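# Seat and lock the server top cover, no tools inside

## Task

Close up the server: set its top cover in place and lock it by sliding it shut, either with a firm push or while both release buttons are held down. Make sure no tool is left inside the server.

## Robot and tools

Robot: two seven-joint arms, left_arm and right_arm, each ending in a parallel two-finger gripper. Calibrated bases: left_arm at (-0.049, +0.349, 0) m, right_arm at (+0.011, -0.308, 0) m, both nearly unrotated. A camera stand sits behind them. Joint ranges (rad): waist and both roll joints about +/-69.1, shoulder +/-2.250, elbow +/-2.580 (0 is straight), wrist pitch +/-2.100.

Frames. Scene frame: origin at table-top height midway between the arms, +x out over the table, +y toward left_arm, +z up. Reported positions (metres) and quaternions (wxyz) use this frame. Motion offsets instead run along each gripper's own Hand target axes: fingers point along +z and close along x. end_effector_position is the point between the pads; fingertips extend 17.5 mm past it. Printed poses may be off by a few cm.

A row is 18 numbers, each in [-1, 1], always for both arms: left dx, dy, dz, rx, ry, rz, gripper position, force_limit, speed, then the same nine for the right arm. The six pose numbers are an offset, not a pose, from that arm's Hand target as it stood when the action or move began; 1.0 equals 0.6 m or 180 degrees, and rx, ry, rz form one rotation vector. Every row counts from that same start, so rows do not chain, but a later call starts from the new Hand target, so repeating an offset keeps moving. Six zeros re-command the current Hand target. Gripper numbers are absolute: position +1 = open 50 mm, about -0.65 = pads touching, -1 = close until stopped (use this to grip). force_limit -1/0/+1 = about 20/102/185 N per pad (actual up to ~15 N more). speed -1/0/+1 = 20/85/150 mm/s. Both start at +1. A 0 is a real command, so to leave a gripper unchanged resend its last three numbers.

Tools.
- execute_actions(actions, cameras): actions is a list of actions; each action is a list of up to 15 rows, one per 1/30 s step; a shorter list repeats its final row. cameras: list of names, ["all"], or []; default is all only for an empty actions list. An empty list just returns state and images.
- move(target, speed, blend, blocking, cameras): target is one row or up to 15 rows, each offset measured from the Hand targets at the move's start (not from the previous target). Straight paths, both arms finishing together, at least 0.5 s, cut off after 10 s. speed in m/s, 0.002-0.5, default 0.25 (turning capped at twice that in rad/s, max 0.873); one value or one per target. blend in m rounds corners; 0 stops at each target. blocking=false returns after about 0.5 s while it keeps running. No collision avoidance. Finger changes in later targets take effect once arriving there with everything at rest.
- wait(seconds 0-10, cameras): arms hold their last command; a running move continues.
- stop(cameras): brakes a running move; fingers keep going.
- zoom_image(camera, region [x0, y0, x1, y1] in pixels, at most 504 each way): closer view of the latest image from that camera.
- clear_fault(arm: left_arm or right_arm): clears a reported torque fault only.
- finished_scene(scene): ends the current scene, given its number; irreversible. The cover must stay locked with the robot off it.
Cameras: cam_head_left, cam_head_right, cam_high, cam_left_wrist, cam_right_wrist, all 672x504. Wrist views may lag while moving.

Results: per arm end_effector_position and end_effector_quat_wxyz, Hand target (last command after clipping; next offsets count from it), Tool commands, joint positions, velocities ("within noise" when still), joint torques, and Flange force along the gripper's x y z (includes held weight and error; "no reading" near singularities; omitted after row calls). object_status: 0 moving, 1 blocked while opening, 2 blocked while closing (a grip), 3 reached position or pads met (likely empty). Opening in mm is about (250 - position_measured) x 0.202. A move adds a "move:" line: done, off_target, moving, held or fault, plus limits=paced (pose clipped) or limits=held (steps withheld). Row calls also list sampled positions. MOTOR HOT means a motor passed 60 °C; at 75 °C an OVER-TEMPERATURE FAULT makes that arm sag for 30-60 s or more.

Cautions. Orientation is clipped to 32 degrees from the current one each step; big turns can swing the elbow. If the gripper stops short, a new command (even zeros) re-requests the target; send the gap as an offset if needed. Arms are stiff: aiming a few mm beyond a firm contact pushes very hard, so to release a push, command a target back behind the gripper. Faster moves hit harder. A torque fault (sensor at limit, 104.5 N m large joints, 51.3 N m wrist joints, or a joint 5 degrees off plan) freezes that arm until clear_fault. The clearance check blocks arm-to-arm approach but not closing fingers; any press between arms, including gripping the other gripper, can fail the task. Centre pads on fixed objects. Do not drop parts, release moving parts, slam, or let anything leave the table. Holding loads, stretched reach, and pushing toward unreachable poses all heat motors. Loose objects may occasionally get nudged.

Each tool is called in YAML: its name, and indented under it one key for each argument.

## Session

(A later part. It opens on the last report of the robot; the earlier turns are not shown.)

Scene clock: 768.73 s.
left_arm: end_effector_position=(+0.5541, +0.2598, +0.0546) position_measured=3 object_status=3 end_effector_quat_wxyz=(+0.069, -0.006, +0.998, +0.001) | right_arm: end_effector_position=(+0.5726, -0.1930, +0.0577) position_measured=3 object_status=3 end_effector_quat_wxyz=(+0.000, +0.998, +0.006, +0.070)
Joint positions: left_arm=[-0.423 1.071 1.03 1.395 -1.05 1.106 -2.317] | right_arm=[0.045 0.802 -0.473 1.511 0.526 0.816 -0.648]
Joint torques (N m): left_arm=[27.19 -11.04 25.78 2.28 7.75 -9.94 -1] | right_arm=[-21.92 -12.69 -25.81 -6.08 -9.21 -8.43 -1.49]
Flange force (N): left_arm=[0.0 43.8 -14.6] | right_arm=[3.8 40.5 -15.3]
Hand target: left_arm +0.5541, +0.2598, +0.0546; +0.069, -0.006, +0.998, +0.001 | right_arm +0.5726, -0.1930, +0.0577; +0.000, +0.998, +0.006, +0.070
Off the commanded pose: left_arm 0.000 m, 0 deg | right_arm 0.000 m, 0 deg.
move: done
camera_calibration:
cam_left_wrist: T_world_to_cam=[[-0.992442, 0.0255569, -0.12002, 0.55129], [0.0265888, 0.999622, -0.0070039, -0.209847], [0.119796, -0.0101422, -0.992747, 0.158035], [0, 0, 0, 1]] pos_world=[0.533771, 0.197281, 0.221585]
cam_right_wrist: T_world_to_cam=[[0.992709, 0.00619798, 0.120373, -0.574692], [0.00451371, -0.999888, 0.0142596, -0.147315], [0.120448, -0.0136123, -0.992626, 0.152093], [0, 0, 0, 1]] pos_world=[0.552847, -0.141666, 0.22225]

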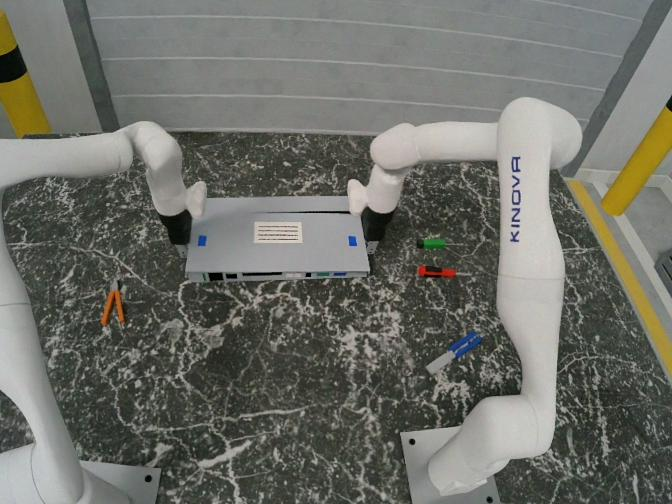

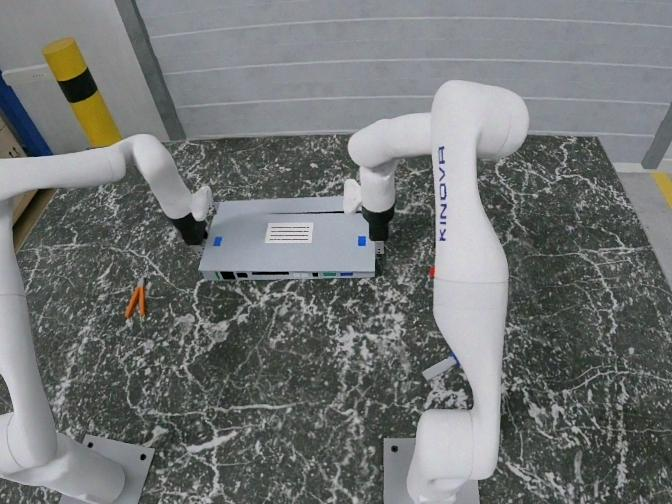

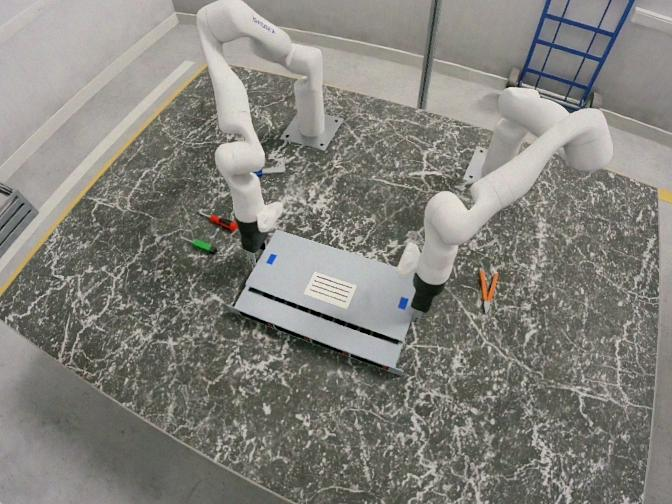

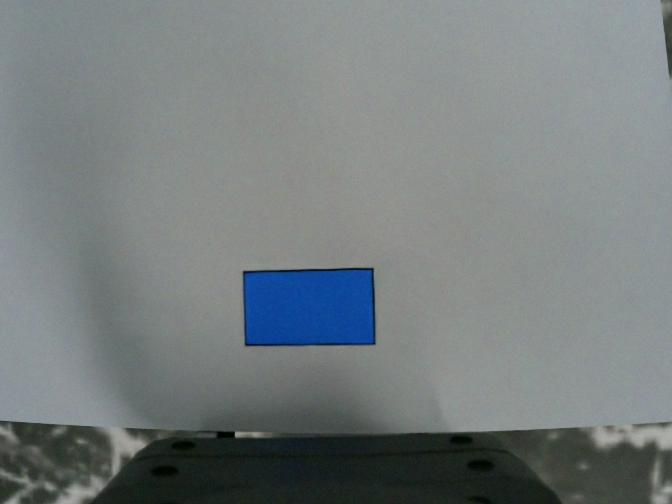

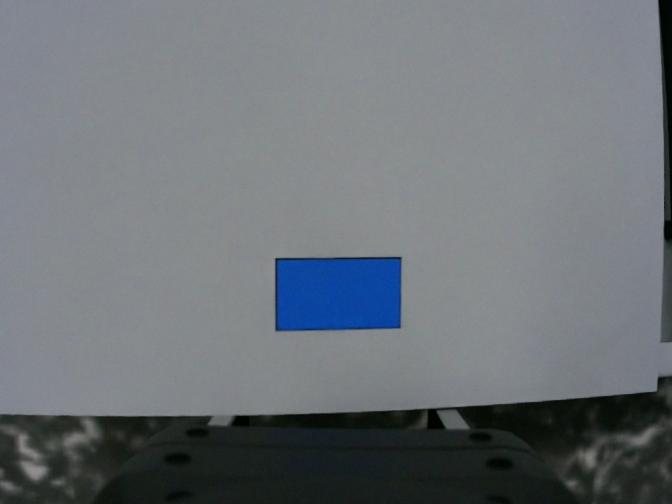

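move:
  target:
    - [-0.0005,0,-0.0033,0,0,0,1,1,1,0.0005,0,-0.0033,0,0,0,1,1,1]
    - [0.007,0.0008,-0.0044,-0.00085,0,-0.00605,1,1,1,0.0079,-0.0008,-0.00225,0.00085,0,-0.00605,1,1,1]
    - [0.0074,0.0008,-0.00105,-0.00085,0,-0.00605,1,1,1,0.0074,-0.0008,0.00105,0.00085,0,-0.00605,1,1,1]
  speed: [0.02,0.02,0.02]
  cameras: ["cam_right_wrist","cam_left_wrist","cam_head_left","cam_head_right","cam_high"]

zoom_image:
  camera: "cam_head_left"
  region: [178, 260, 238, 290]

zoom_image:
  camera: "cam_head_left"
  region: [320, 260, 380, 290]

zoom_image:
  camera: "cam_head_left"
  region: [170, 185, 380, 290]

zoom_image:
  camera: "cam_high"
  region: [225, 260, 425, 375]

Scene clock: 888.90 s.
left_arm: end_effector_position=(+0.5496, +0.2602, +0.0546) position_measured=3 object_status=3 end_effector_quat_wxyz=(+0.069, -0.016, +0.997, +0.002) | right_arm: end_effector_position=(+0.5772, -0.1925, +0.0578) position_measured=3 object_status=3 end_effector_quat_wxyz=(-0.001, +0.997, +0.016, +0.070)
Joint positions: left_arm=[-0.426 1.062 1.026 1.414 -1.049 1.097 -2.288] | right_arm=[0.049 0.811 -0.48 1.494 0.528 0.826 -0.624]
Joint torques (N m): left_arm=[24.4 -19.84 28.06 0.34 7.31 -8.18 -0.85] | right_arm=[-19.34 -17.38 -23.85 -11.62 -7.18 -10.34 -1.47]
Flange force (N): left_arm=[-4.6 38.5 4.7] | right_arm=[-6.7 37.2 -12.4]
Hand target: left_arm +0.5496, +0.2602, +0.0546; +0.069, -0.016, +0.997, +0.002 | right_arm +0.5771, -0.1925, +0.0577; -0.001, +0.997, +0.016, +0.070
Off the commanded pose: left_arm 0.000 m, 0 deg | right_arm 0.000 m, 0 deg.
move: done
camera_calibration:
cam_left_wrist: T_world_to_cam=[[-0.99274, 0.00639824, -0.120112, 0.551984], [0.00730666, 0.999948, -0.00712414, -0.199717], [0.120061, -0.00795003, -0.992735, 0.157856], [0, 0, 0, 1]] pos_world=[0.530483, 0.19743, 0.221586]
cam_right_wrist: T_world_to_cam=[[0.992365, 0.0251628, 0.120741, -0.575466], [0.0236386, -0.999622, 0.0140396, -0.157701], [0.121049, -0.0110783, -0.992585, 0.151779], [0, 0, 0, 1]] pos_world=[0.556428, -0.14148, 0.222351]

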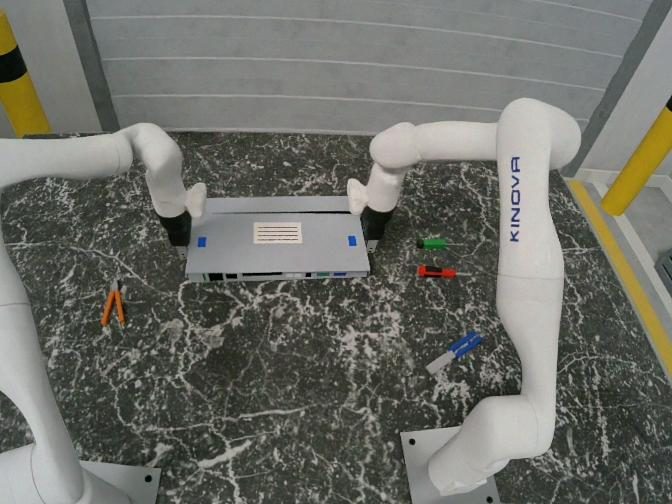

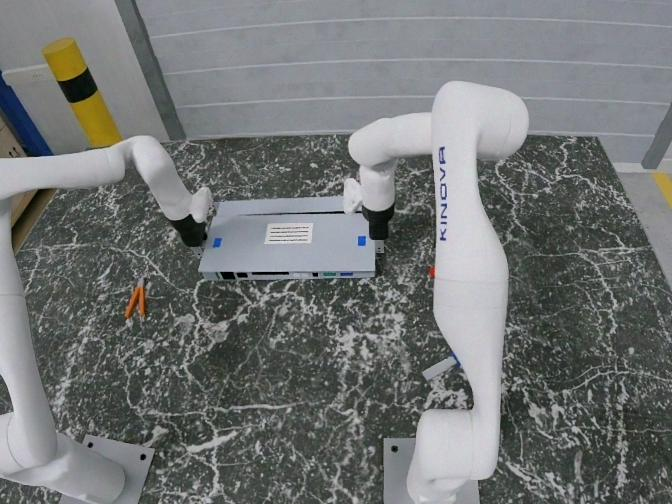

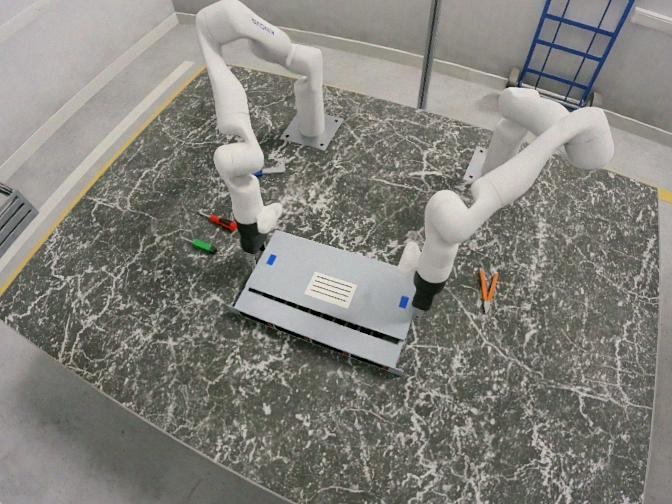

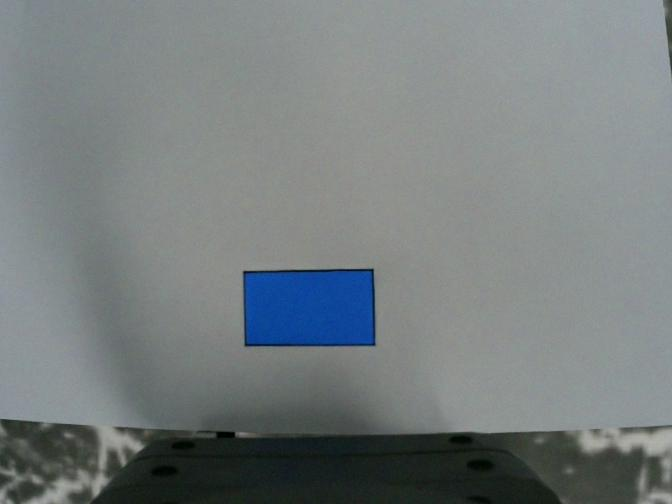

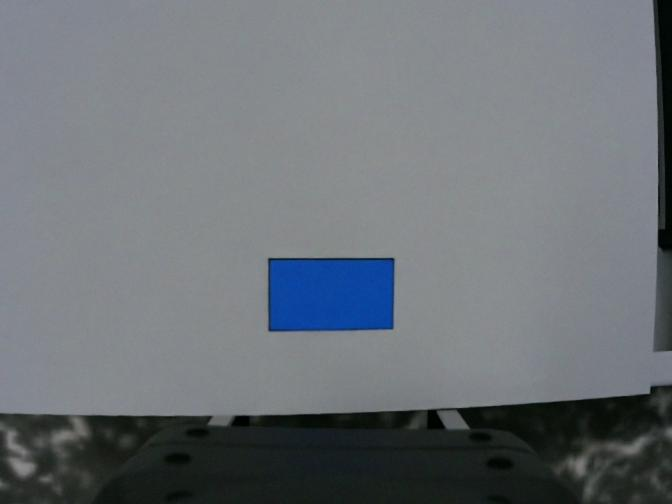

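Scaled by 8.400 from the camera's 672x504 image, which has a finer 960x720 frame.

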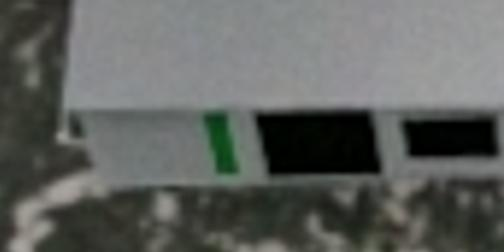

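Scaled by 8.400 from the camera's 672x504 image, which has a finer 960x720 frame.

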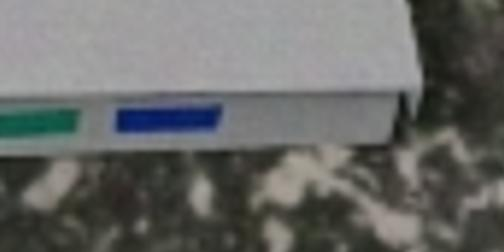

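Scaled by 2.400 from the camera's 672x504 image, which has a finer 960x720 frame.

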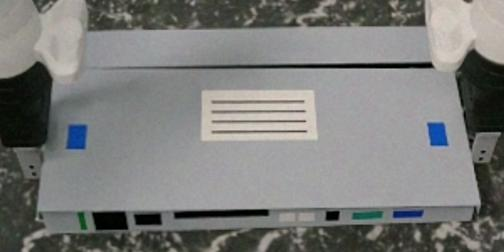

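Scaled by 2.520 from the camera's 672x504 image, which has a finer 960x720 frame.

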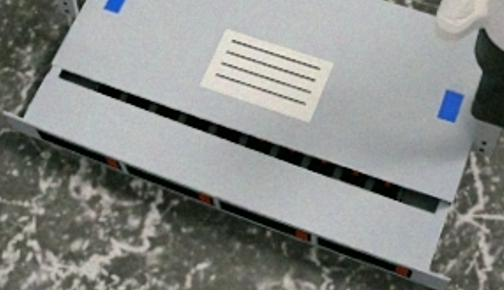

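move:
  target:
    - [-0.0006,0,-0.0041,0,0,0,1,1,1,0.0006,0,-0.0041,0,0,0,1,1,1]
    - [-0.0006,0,-0.0041,-0.00046,0,-0.0033,1,1,1,0.0088,0,-0.00297,0.00046,0,-0.0033,1,1,1]
    - [0.0002,0,0.00165,-0.00046,0,-0.0033,1,1,1,0.008,0,0.0028,0.00046,0,-0.0033,1,1,1]
  speed: [0.02,0.02,0.02]
  cameras: ["cam_right_wrist","cam_left_wrist","cam_head_left","cam_high"]

zoom_image:
  camera: "cam_head_left"
  region: [178, 260, 238, 290]

zoom_image:
  camera: "cam_head_left"
  region: [320, 260, 380, 290]

zoom_image:
  camera: "cam_head_left"
  region: [170, 185, 380, 290]

Scene clock: 901.57 s.
left_arm: end_effector_position=(+0.5496, +0.2602, +0.0537) position_measured=3 object_status=3 end_effector_quat_wxyz=(+0.070, -0.021, +0.997, +0.002) | right_arm: end_effector_position=(+0.5822, -0.1923, +0.0568) position_measured=3 object_status=3 end_effector_quat_wxyz=(-0.001, +0.997, +0.021, +0.070)
Joint positions: left_arm=[-0.424 1.063 1.023 1.414 -1.049 1.096 -2.277] | right_arm=[0.051 0.822 -0.483 1.475 0.529 0.834 -0.608]
Joint torques (N m): left_arm=[23.04 -15.63 25.54 -2.75 7.07 -10.51 1.52] | right_arm=[-19.14 -13.15 -22.69 -5.63 -7.98 -7.28 -1.31]
Flange force (N): left_arm=[1.7 41.9 -8.4] | right_arm=[2.4 34.7 -15.5]
Hand target: left_arm +0.5496, +0.2602, +0.0536; +0.069, -0.021, +0.997, +0.002 | right_arm +0.5821, -0.1923, +0.0567; -0.001, +0.997, +0.021, +0.070
Off the commanded pose: left_arm 0.000 m, 0 deg | right_arm 0.000 m, 0 deg.
move: done
camera_calibration:
cam_left_wrist: T_world_to_cam=[[-0.99274, -0.00382833, -0.120217, 0.554571], [-0.00300708, 0.999971, -0.00701196, -0.194006], [0.120241, -0.00659956, -0.992723, 0.156516], [0, 0, 0, 1]] pos_world=[0.531142, 0.197157, 0.220686]
cam_right_wrist: T_world_to_cam=[[0.992053, 0.0355915, 0.120681, -0.57809], [0.0341302, -0.999317, 0.014155, -0.163711], [0.121103, -0.00992363, -0.99259, 0.150383], [0, 0, 0, 1]] pos_world=[0.560872, -0.141532, 0.221351]
Images, in order (width x height): cam_head_left 672x504, cam_high 672x504, cam_left_wrist 672x504, cam_right_wrist 672x504.

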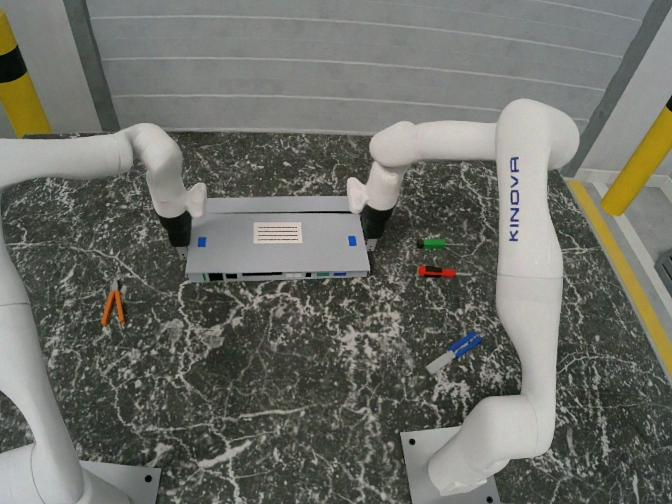

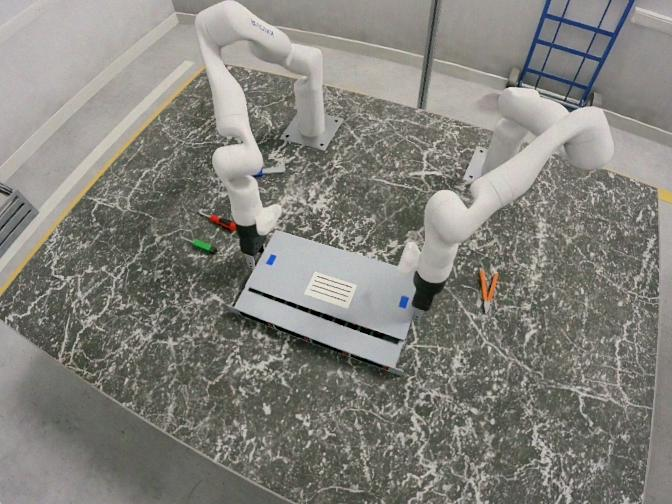

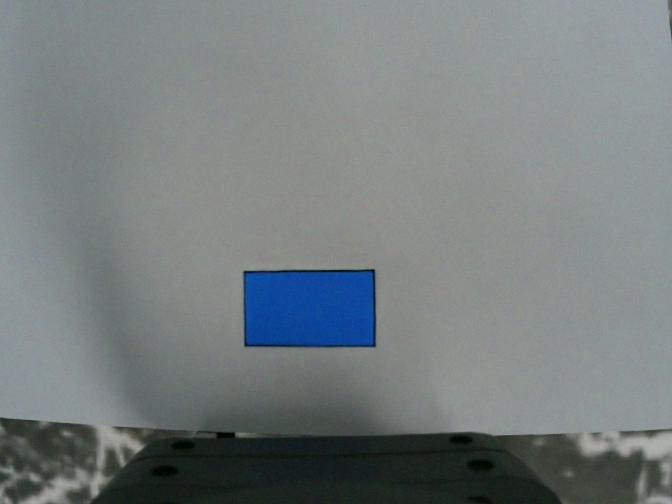

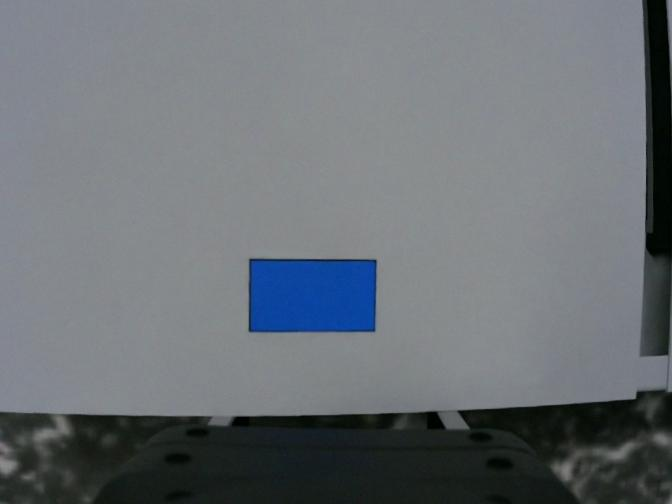

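Scaled by 8.400 from the camera's 672x504 image, which has a finer 960x720 frame.

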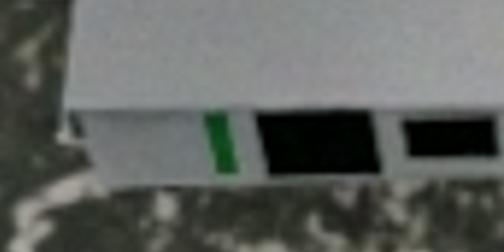

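Scaled by 8.400 from the camera's 672x504 image, which has a finer 960x720 frame.

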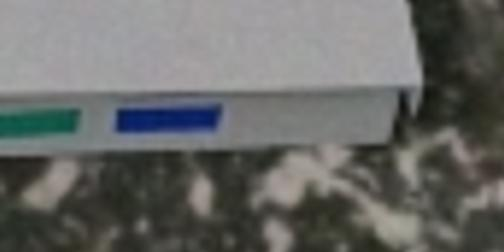

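Scaled by 2.400 from the camera's 672x504 image, which has a finer 960x720 frame.

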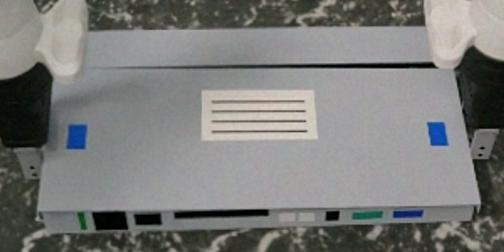

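move:
  target:
    - [0.0007,0,0.005,0,0,0,1,1,1,0,0,0,0,0,0,1,1,1]
    - [0.0014,0,0.01,0,0,0,1,1,1,0,0,0,0,0,0,1,1,1]
  speed: [0.02,0.02]
  blend: [0.002,0]
  cameras: ["cam_right_wrist","cam_left_wrist","cam_head_left"]

zoom_image:
  camera: "cam_head_left"
  region: [178, 260, 238, 290]

zoom_image:
  camera: "cam_head_left"
  region: [170, 185, 380, 290]

Scene clock: 959.57 s.
left_arm: end_effector_position=(+0.5496, +0.2602, +0.0476) position_measured=3 object_status=3 end_effector_quat_wxyz=(+0.069, -0.021, +0.997, +0.002) | right_arm: end_effector_position=(+0.5820, -0.1923, +0.0567) position_measured=3 object_status=3 end_effector_quat_wxyz=(-0.001, +0.997, +0.021, +0.070)
Joint positions: left_arm=[-0.422 1.071 1.017 1.419 -1.057 1.086 -2.271] | right_arm=[0.051 0.822 -0.483 1.475 0.529 0.834 -0.608]
Joint torques (N m): left_arm=[23.91 -12.06 24.3 -0.51 7.46 -10.16 1.54] | right_arm=[-19.08 -13.78 -22.82 -5.17 -8.14 -6.83 -1.23]
Flange force (N): left_arm=[-1.2 43.1 -14.5] | right_arm=[4.1 34.2 -13.4]
Hand target: left_arm +0.5496, +0.2602, +0.0476; +0.069, -0.021, +0.997, +0.002 | right_arm +0.5820, -0.1923, +0.0567; -0.001, +0.997, +0.021, +0.070
Off the commanded pose: left_arm 0.000 m, 0 deg | right_arm 0.000 m, 0 deg.
move: done; blend cut to 0.0015 m at target 1
camera_calibration:
cam_left_wrist: T_world_to_cam=[[-0.992765, -0.0039279, -0.120009, 0.553827], [-0.00310745, 0.999971, -0.00702289, -0.193994], [0.120033, -0.00659916, -0.992748, 0.150575], [0, 0, 0, 1]] pos_world=[0.531143, 0.197157, 0.214585]
cam_right_wrist: T_world_to_cam=[[0.992103, 0.0356015, 0.120271, -0.577914], [0.0341339, -0.999316, 0.0142414, -0.163728], [0.120696, -0.0100236, -0.992639, 0.150519], [0, 0, 0, 1]] pos_world=[0.560772, -0.141532, 0.221249]
Images, in order (width x height): cam_head_left 672x504, cam_left_wrist 672x504, cam_right_wrist 672x504.

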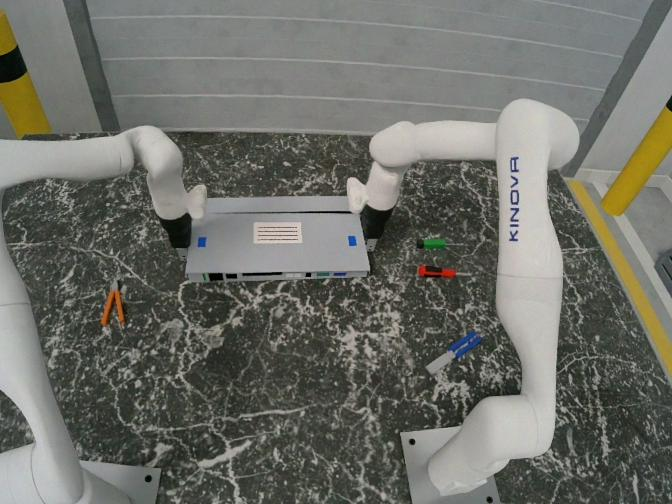

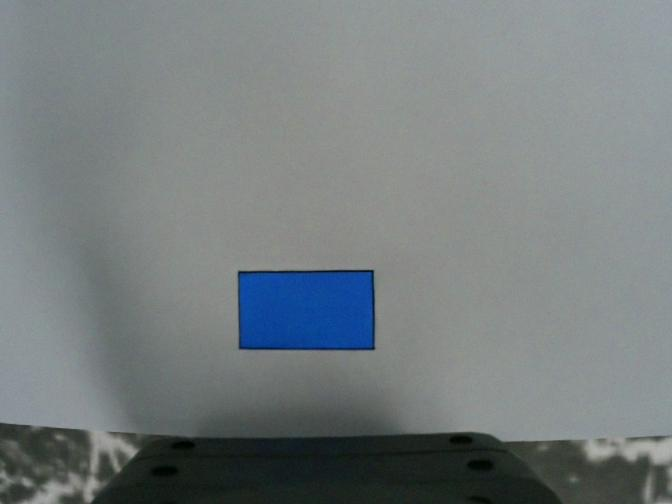

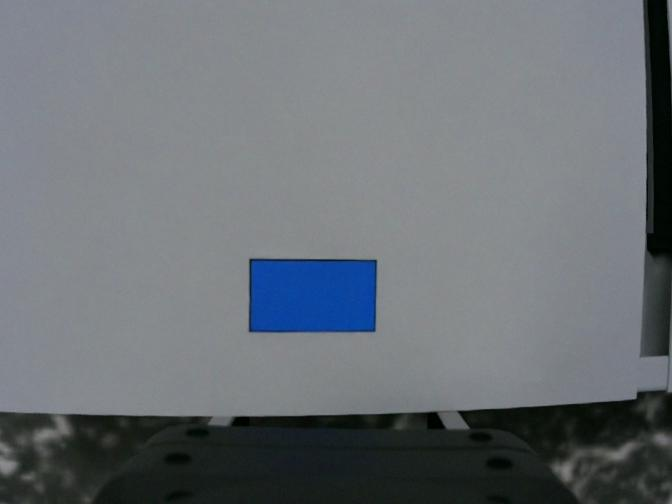

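Scaled by 8.400 from the camera's 672x504 image, which has a finer 960x720 frame.

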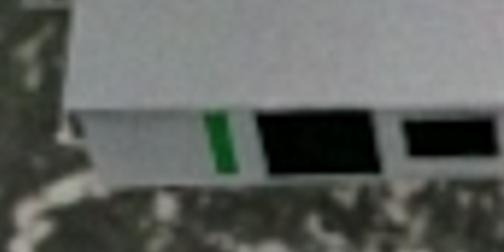

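Scaled by 2.400 from the camera's 672x504 image, which has a finer 960x720 frame.

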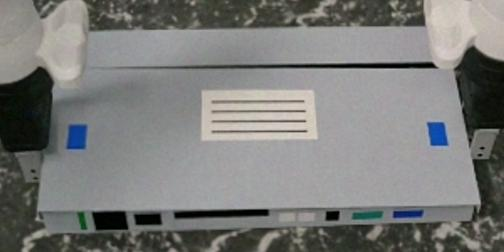

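move:
  target:
    - [-0.0003,0.0067,0,0,0,0,1,1,1,-0.0003,0.0067,0,0,0,0,1,1,1]
    - [-0.0165,0.113,-0.048,0,0,0,1,1,1,0.0072,0.1133,-0.0493,0,0,0,1,1,1]
    - [-0.011,0.1892,0.0152,0.3339,0.0469,-0.0109,1,1,1,-0.0075,0.1892,0.0313,0.3318,-0.0334,0.0355,1,1,1]
  speed: [0.02,0.15,0.25]
  blend: [0,0.02,0]
  cameras: ["all"]

zoom_image:
  camera: "cam_head_left"
  region: [170, 185, 380, 290]

zoom_image:
  camera: "cam_high"
  region: [225, 215, 425, 375]

Scene clock: 990.73 s.
left_arm: end_effector_position=(+0.5526, +0.3739, +0.0396) position_measured=3 object_status=3 end_effector_quat_wxyz=(+0.000, +0.000, +0.866, -0.500) | right_arm: end_effector_position=(+0.5850, -0.3058, +0.0376) position_measured=3 object_status=3 end_effector_quat_wxyz=(-0.500, +0.866, +0.000, +0.000)
Joint positions: left_arm=[-0.894 1.682 1.476 0.803 -0.538 1.521 -3.282] | right_arm=[0.815 1.452 -0.996 0.987 0.022 1.311 0.31]
Joint torques (N m): left_arm=[1.84 -24.73 10.63 1.04 3.09 0.58 0.3] | right_arm=[0.82 -23.31 -9.28 -2.08 -2.72 0.77 -0.06]
Flange force (N): left_arm=[4.0 0.4 -1.3] | right_arm=[5.1 -0.3 -2.0]
Hand target: left_arm +0.5526, +0.3739, +0.0396; +0.000, +0.000, +0.866, -0.500 | right_arm +0.5850, -0.3058, +0.0375; -0.500, +0.866, +0.000, +0.000
Off the commanded pose: left_arm 0.000 m, 0 deg | right_arm 0.000 m, 0 deg.
move: done
camera_calibration:
cam_left_wrist: T_world_to_cam=[[-0.999091, 0.0347687, -0.0246815, 0.541534], [0.0385281, 0.488184, -0.87189, -0.105147], [-0.0182654, -0.872048, -0.489079, 0.523128], [0, 0, 0, 1]] pos_world=[0.554648, 0.488695, 0.17754]
cam_right_wrist: T_world_to_cam=[[0.99979, 0.0135051, -0.0154439, -0.58072], [-0.00633019, -0.512979, -0.858378, -0.0717801], [-0.0195149, 0.858295, -0.512786, 0.459558], [0, 0, 0, 1]] pos_world=[0.589112, -0.423415, 0.165072]

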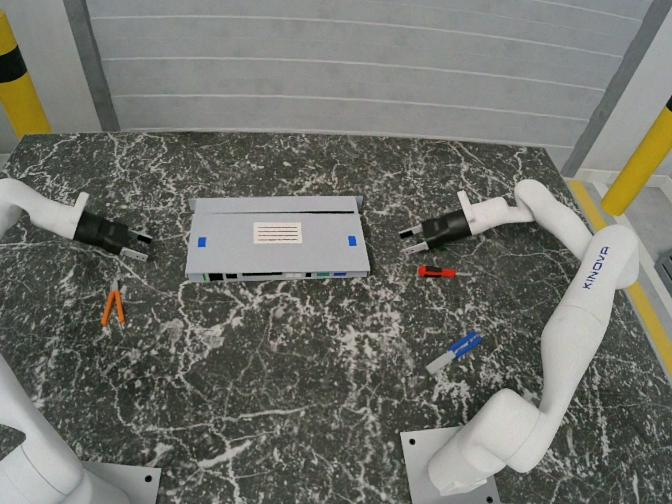

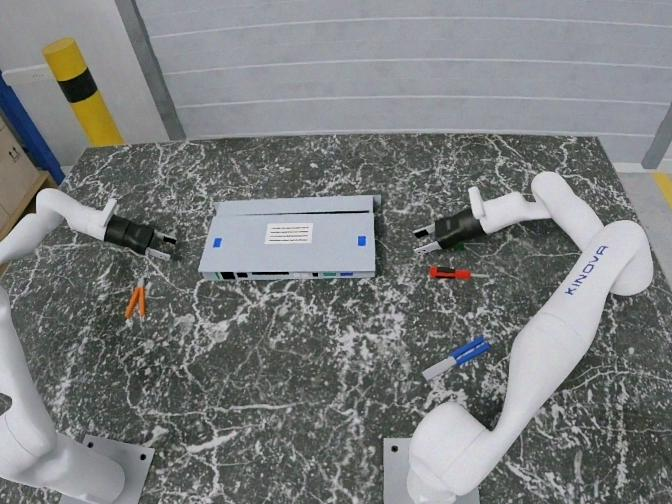

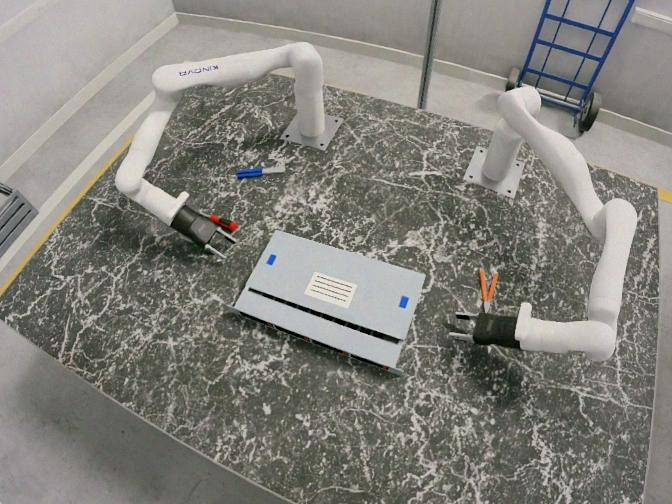

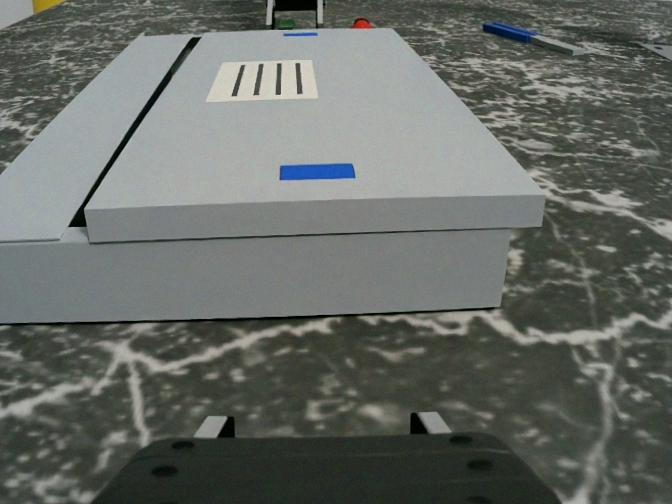

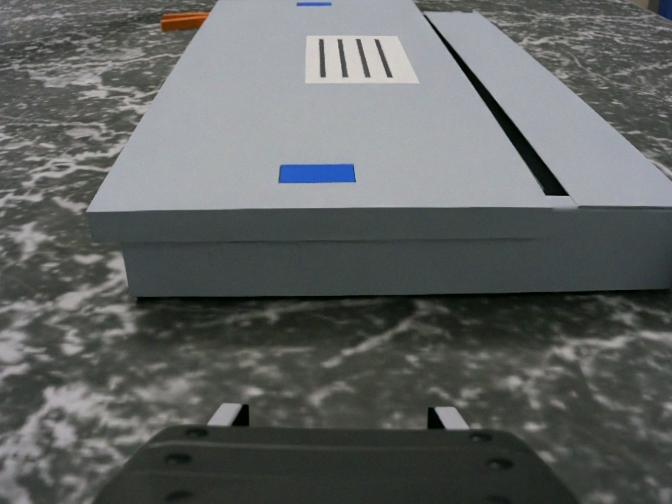

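Scaled by 2.400 from the camera's 672x504 image, which has a finer 960x720 frame.

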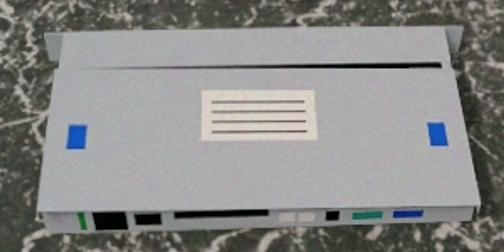

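Scaled by 2.520 from the camera's 672x504 image, which has a finer 960x720 frame.

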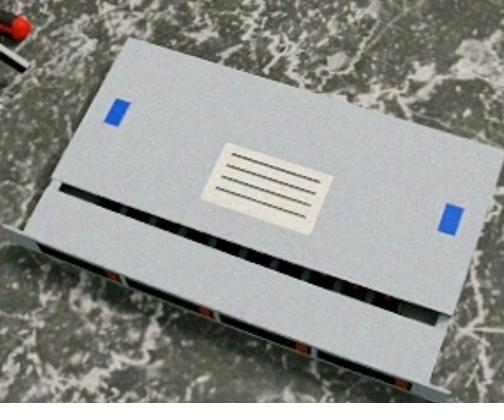

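move:
  target:
    - [0,0,0,0,0,0,1,1,1,-0.0117,-0.0792,0.1371,0,0,0,-1,-1,0]
    - [0,0,0,0,0,0,1,1,1,-0.0117,-0.0859,0.1487,0,0,0,-1,-1,0]
  speed: [0.15,0.02]
  cameras: ["cam_left_wrist","cam_right_wrist"]

Scene clock: 1005.07 s.
left_arm: end_effector_position=(+0.5526, +0.3739, +0.0396) position_measured=3 object_status=3 end_effector_quat_wxyz=(+0.000, +0.000, +0.866, -0.500) | right_arm: end_effector_position=(+0.5781, -0.2031, +0.0375) position_measured=251 object_status=3 end_effector_quat_wxyz=(-0.500, +0.866, +0.000, +0.000)
Joint positions: left_arm=[-0.894 1.682 1.476 0.803 -0.538 1.521 -3.282] | right_arm=[0.747 1.415 -1.02 1.221 0.003 1.04 0.242]
Joint torques (N m): left_arm=[1.78 -24.75 10.56 0.98 3.13 0.57 0.28] | right_arm=[-20.82 -13.56 -18.75 5.88 -6.58 -1.73 -0.28]
Flange force (N): left_arm=[4.1 0.3 -1.2] | right_arm=[-4.8 11.5 -40.6]
Hand target: left_arm +0.5526, +0.3739, +0.0396; +0.000, +0.000, +0.866, -0.500 | right_arm +0.5780, -0.2027, +0.0375; -0.500, +0.866, +0.000, +0.000
Off the commanded pose: left_arm 0.000 m, 0 deg | right_arm 0.000 m, 0 deg.
move: done
camera_calibration:
cam_left_wrist: T_world_to_cam=[[-0.999094, 0.0347191, -0.0245944, 0.541546], [0.0384279, 0.488188, -0.871892, -0.105093], [-0.0182646, -0.872048, -0.48908, 0.523127], [0, 0, 0, 1]] pos_world=[0.554649, 0.488695, 0.17754]
cam_right_wrist: T_world_to_cam=[[0.999798, 0.0129656, -0.0153683, -0.575298], [-0.00653268, -0.513403, -0.858123, -0.0192027], [-0.0190162, 0.858049, -0.513215, 0.370981], [0, 0, 0, 1]] pos_world=[0.582111, -0.32072, 0.165073]
Images, in order (width x height): cam_left_wrist 672x504, cam_right_wrist 672x504.

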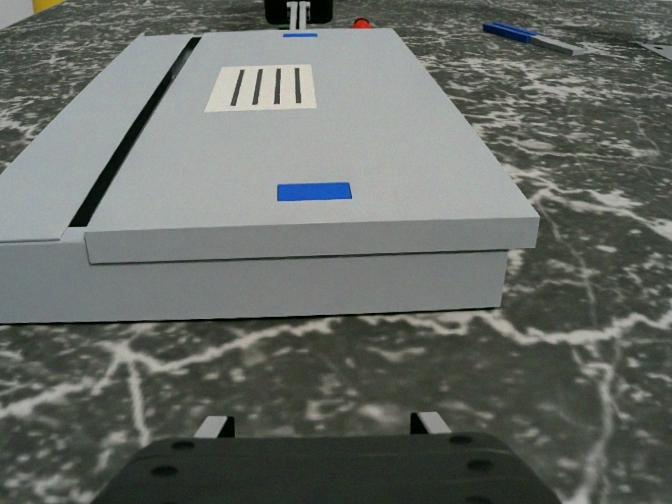

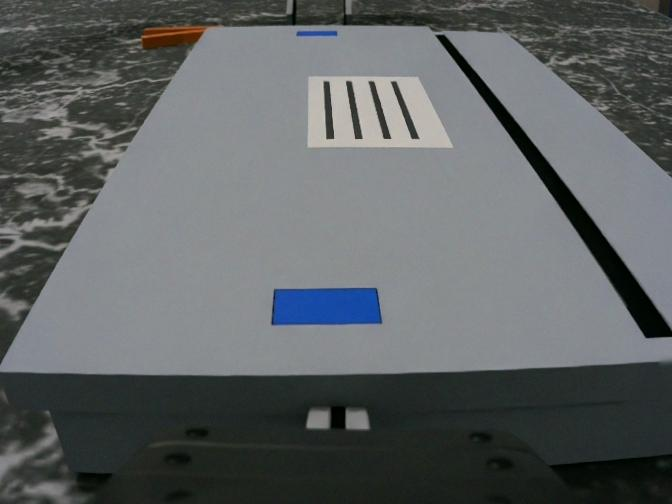

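move:
  target:
    - [0,0,0,0,0,0,1,1,1,0,0.0042,-0.0072,0,0,0,-1,-1,0]
    - [0,0,0,0,0,0,1,1,1,0,0.0667,-0.1155,0,0,0,-1,-1,0]
  speed: [0.03,0.2]
  cameras: ["cam_left_wrist","cam_right_wrist","cam_head_left","cam_high"]

zoom_image:
  camera: "cam_left_wrist"
  region: [0, 180, 560, 340]

zoom_image:
  camera: "cam_right_wrist"
  region: [60, 180, 560, 340]

Scene clock: 1010.37 s.
left_arm: end_effector_position=(+0.5526, +0.3739, +0.0396) position_measured=3 object_status=3 end_effector_quat_wxyz=(+0.000, +0.000, +0.866, -0.500) | right_arm: end_effector_position=(+0.5780, -0.2828, +0.0375) position_measured=251 object_status=3 end_effector_quat_wxyz=(-0.500, +0.866, +0.000, +0.000)
Joint positions: left_arm=[-0.894 1.682 1.476 0.803 -0.538 1.521 -3.282] | right_arm=[0.818 1.436 -1.002 1.076 0.019 1.232 0.297]
Joint torques (N m): left_arm=[1.78 -24.8 10.48 0.99 3.1 0.6 0.28] | right_arm=[0.84 -22.48 -9.57 -1.86 -2.59 0.72 -0.06]
Flange force (N): left_arm=[4.1 0.3 -1.2] | right_arm=[4.9 -0.8 -1.8]
Hand target: left_arm +0.5526, +0.3739, +0.0396; +0.000, +0.000, +0.866, -0.500 | right_arm +0.5780, -0.2828, +0.0375; -0.500, +0.866, +0.000, +0.000
Off the commanded pose: left_arm 0.000 m, 0 deg | right_arm 0.000 m, 0 deg.
move: done
camera_calibration:
cam_left_wrist: T_world_to_cam=[[-0.999094, 0.0347191, -0.0245944, 0.541546], [0.0384279, 0.488188, -0.871892, -0.105093], [-0.0182646, -0.872048, -0.48908, 0.523127], [0, 0, 0, 1]] pos_world=[0.554649, 0.488695, 0.17754]
cam_right_wrist: T_world_to_cam=[[0.999787, 0.0135381, -0.0155832, -0.573895], [-0.00643018, -0.513098, -0.858306, -0.0601138], [-0.0196155, 0.858223, -0.512901, 0.439677], [0, 0, 0, 1]] pos_world=[0.582011, -0.400416, 0.164972]
Images, in order (width x height): cam_head_left 672x504, cam_high 672x504, cam_left_wrist 672x504, cam_right_wrist 672x504.

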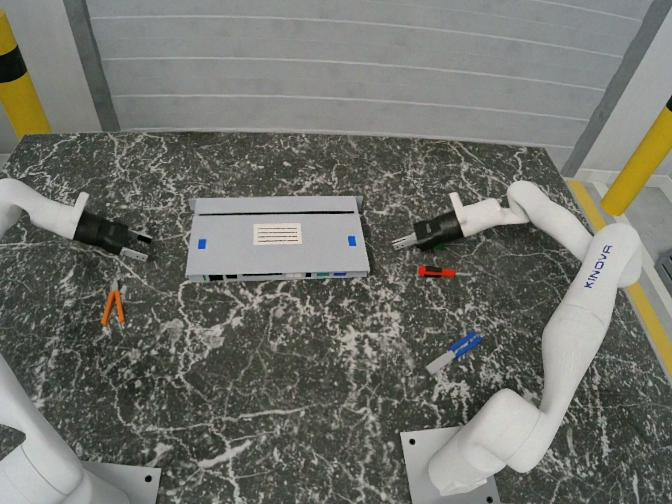

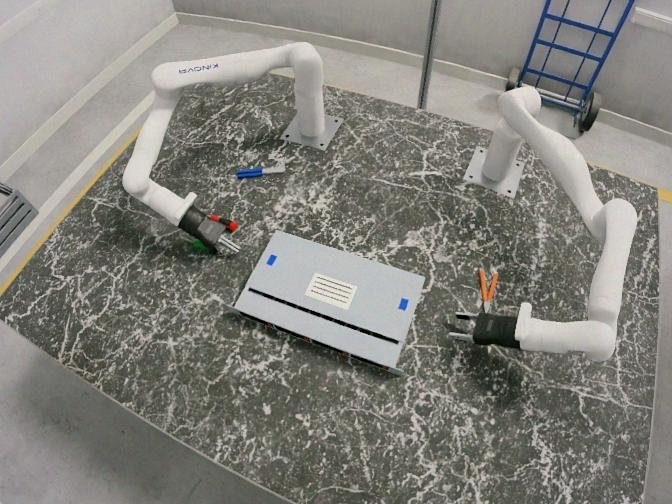

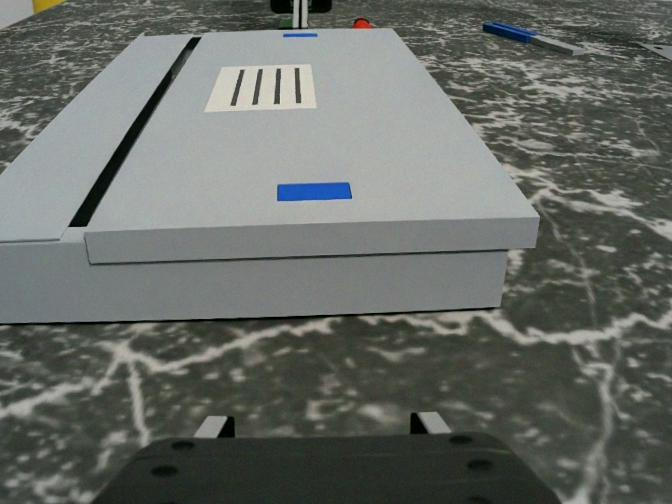

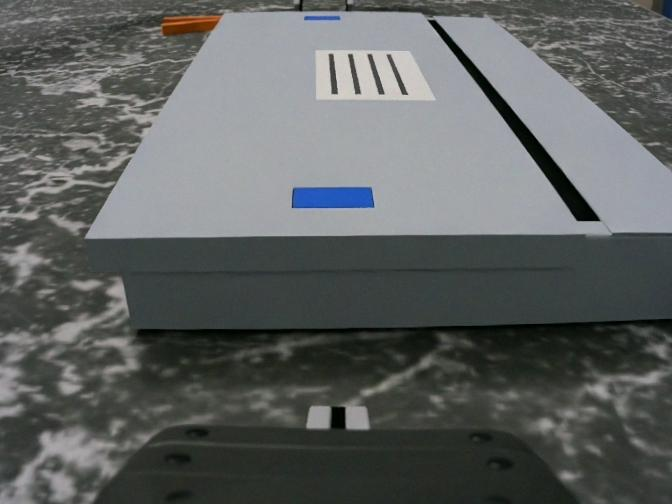

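Region (0, 180, 560, 340) is 560x160 pixels. A region can be at most 504 by 504 pixels.

Scaled by 1.008.

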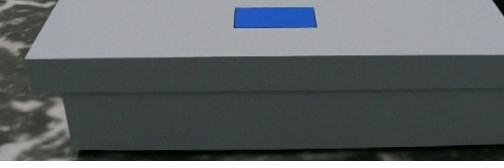

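zoom_image:
  camera: "cam_left_wrist"
  region: [20, 190, 220, 290]

zoom_image:
  camera: "cam_right_wrist"
  region: [470, 180, 670, 300]

zoom_image:
  camera: "cam_left_wrist"
  region: [420, 190, 580, 330]

zoom_image:
  camera: "cam_right_wrist"
  region: [70, 210, 230, 340]

Scaled by 2.520.

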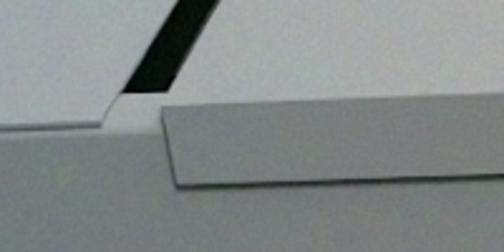

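Scaled by 2.520.

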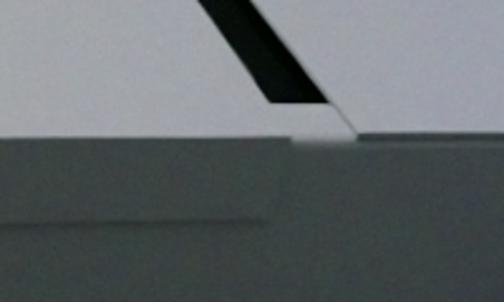

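Scaled by 3.150.

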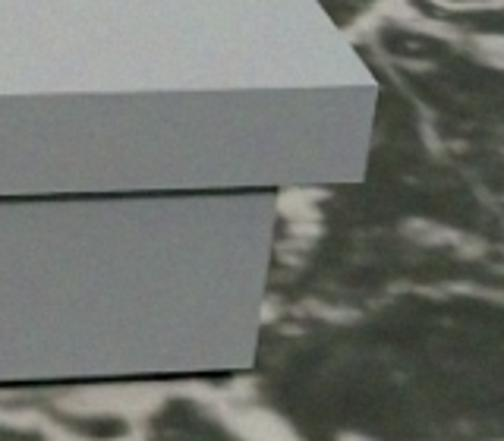

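Scaled by 3.150.

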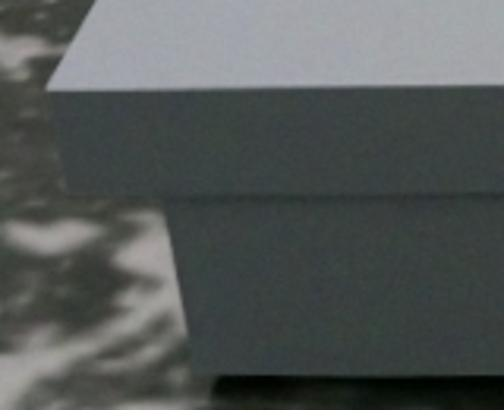

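move:
  target:
    - [0,-0.2,0.1463,-0.3333,0,0,-1,-1,0,0,0,0,0,0,0,-1,-1,0]
    - [0,-0.1515,0.1743,-0.3333,0,0,-1,-1,0,0,0,0,0,0,0,-1,-1,0]
    - [0,-0.1442,0.1785,-0.3333,0,0,-1,-1,0,0,0,0,0,0,0,-1,-1,0]
  speed: [0.25,0.08,0.02]
  blend: [0.01,0,0]
  cameras: ["cam_left_wrist","cam_right_wrist","cam_head_left"]

Scene clock: 1034.13 s.
left_arm: end_effector_position=(+0.5528, +0.2379, +0.0615) position_measured=251 object_status=3 end_effector_quat_wxyz=(+0.001, +0.000, +1.000, +0.000) | right_arm: end_effector_position=(+0.5780, -0.2828, +0.0375) position_measured=251 object_status=3 end_effector_quat_wxyz=(-0.500, +0.866, +0.000, +0.000)
Joint positions: left_arm=[-0.329 1.137 1.047 1.168 -0.949 1.315 -2.445] | right_arm=[0.818 1.436 -1.002 1.076 0.019 1.232 0.297]
Joint torques (N m): left_arm=[3.7 39.09 -16.56 -1.27 -7.49 -18.65 -0.25] | right_arm=[0.87 -22.5 -9.58 -1.89 -2.65 0.73 -0.1]
Flange force (N): left_arm=[52.5 15.8 -138.0] | right_arm=[4.7 -0.8 -1.7]
Hand target: left_arm +0.5526, +0.2379, +0.0609; +0.000, +0.000, +1.000, +0.000 | right_arm +0.5780, -0.2828, +0.0375; -0.500, +0.866, +0.000, +0.000
Off the commanded pose: left_arm 0.001 m, 0 deg | right_arm 0.000 m, 0 deg.
move: done
camera_calibration:
cam_left_wrist: T_world_to_cam=[[-0.999141, 0.0378574, 0.0168756, 0.54374], [0.0376378, 0.999205, -0.0131466, -0.19357], [-0.0173599, -0.0125001, -0.999771, 0.241626], [0, 0, 0, 1]] pos_world=[0.554752, 0.175852, 0.22985]
cam_right_wrist: T_world_to_cam=[[0.999787, 0.0135381, -0.0155832, -0.573995], [-0.00643018, -0.513098, -0.858306, -0.0601131], [-0.0196155, 0.858223, -0.512901, 0.439679], [0, 0, 0, 1]] pos_world=[0.582111, -0.400416, 0.164972]
Images, in order (width x height): cam_head_left 672x504, cam_left_wrist 672x504, cam_right_wrist 672x504.

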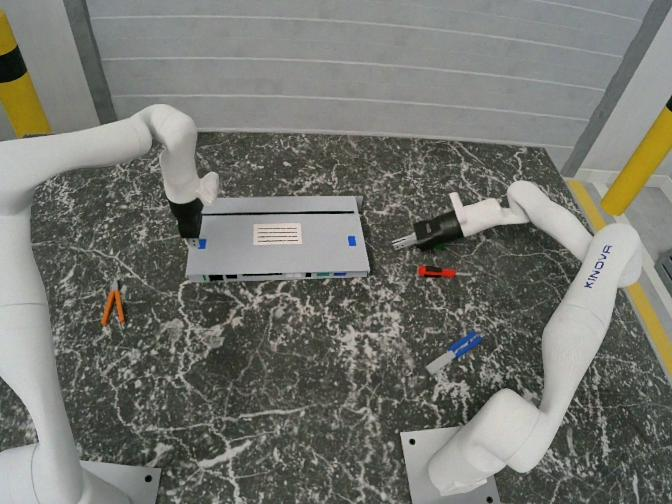

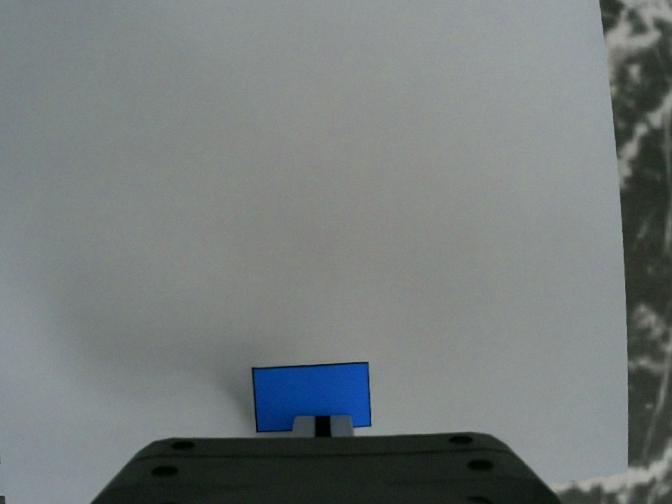

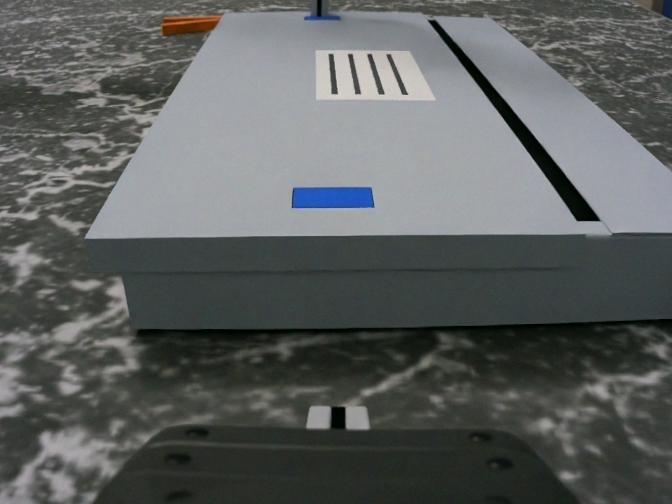

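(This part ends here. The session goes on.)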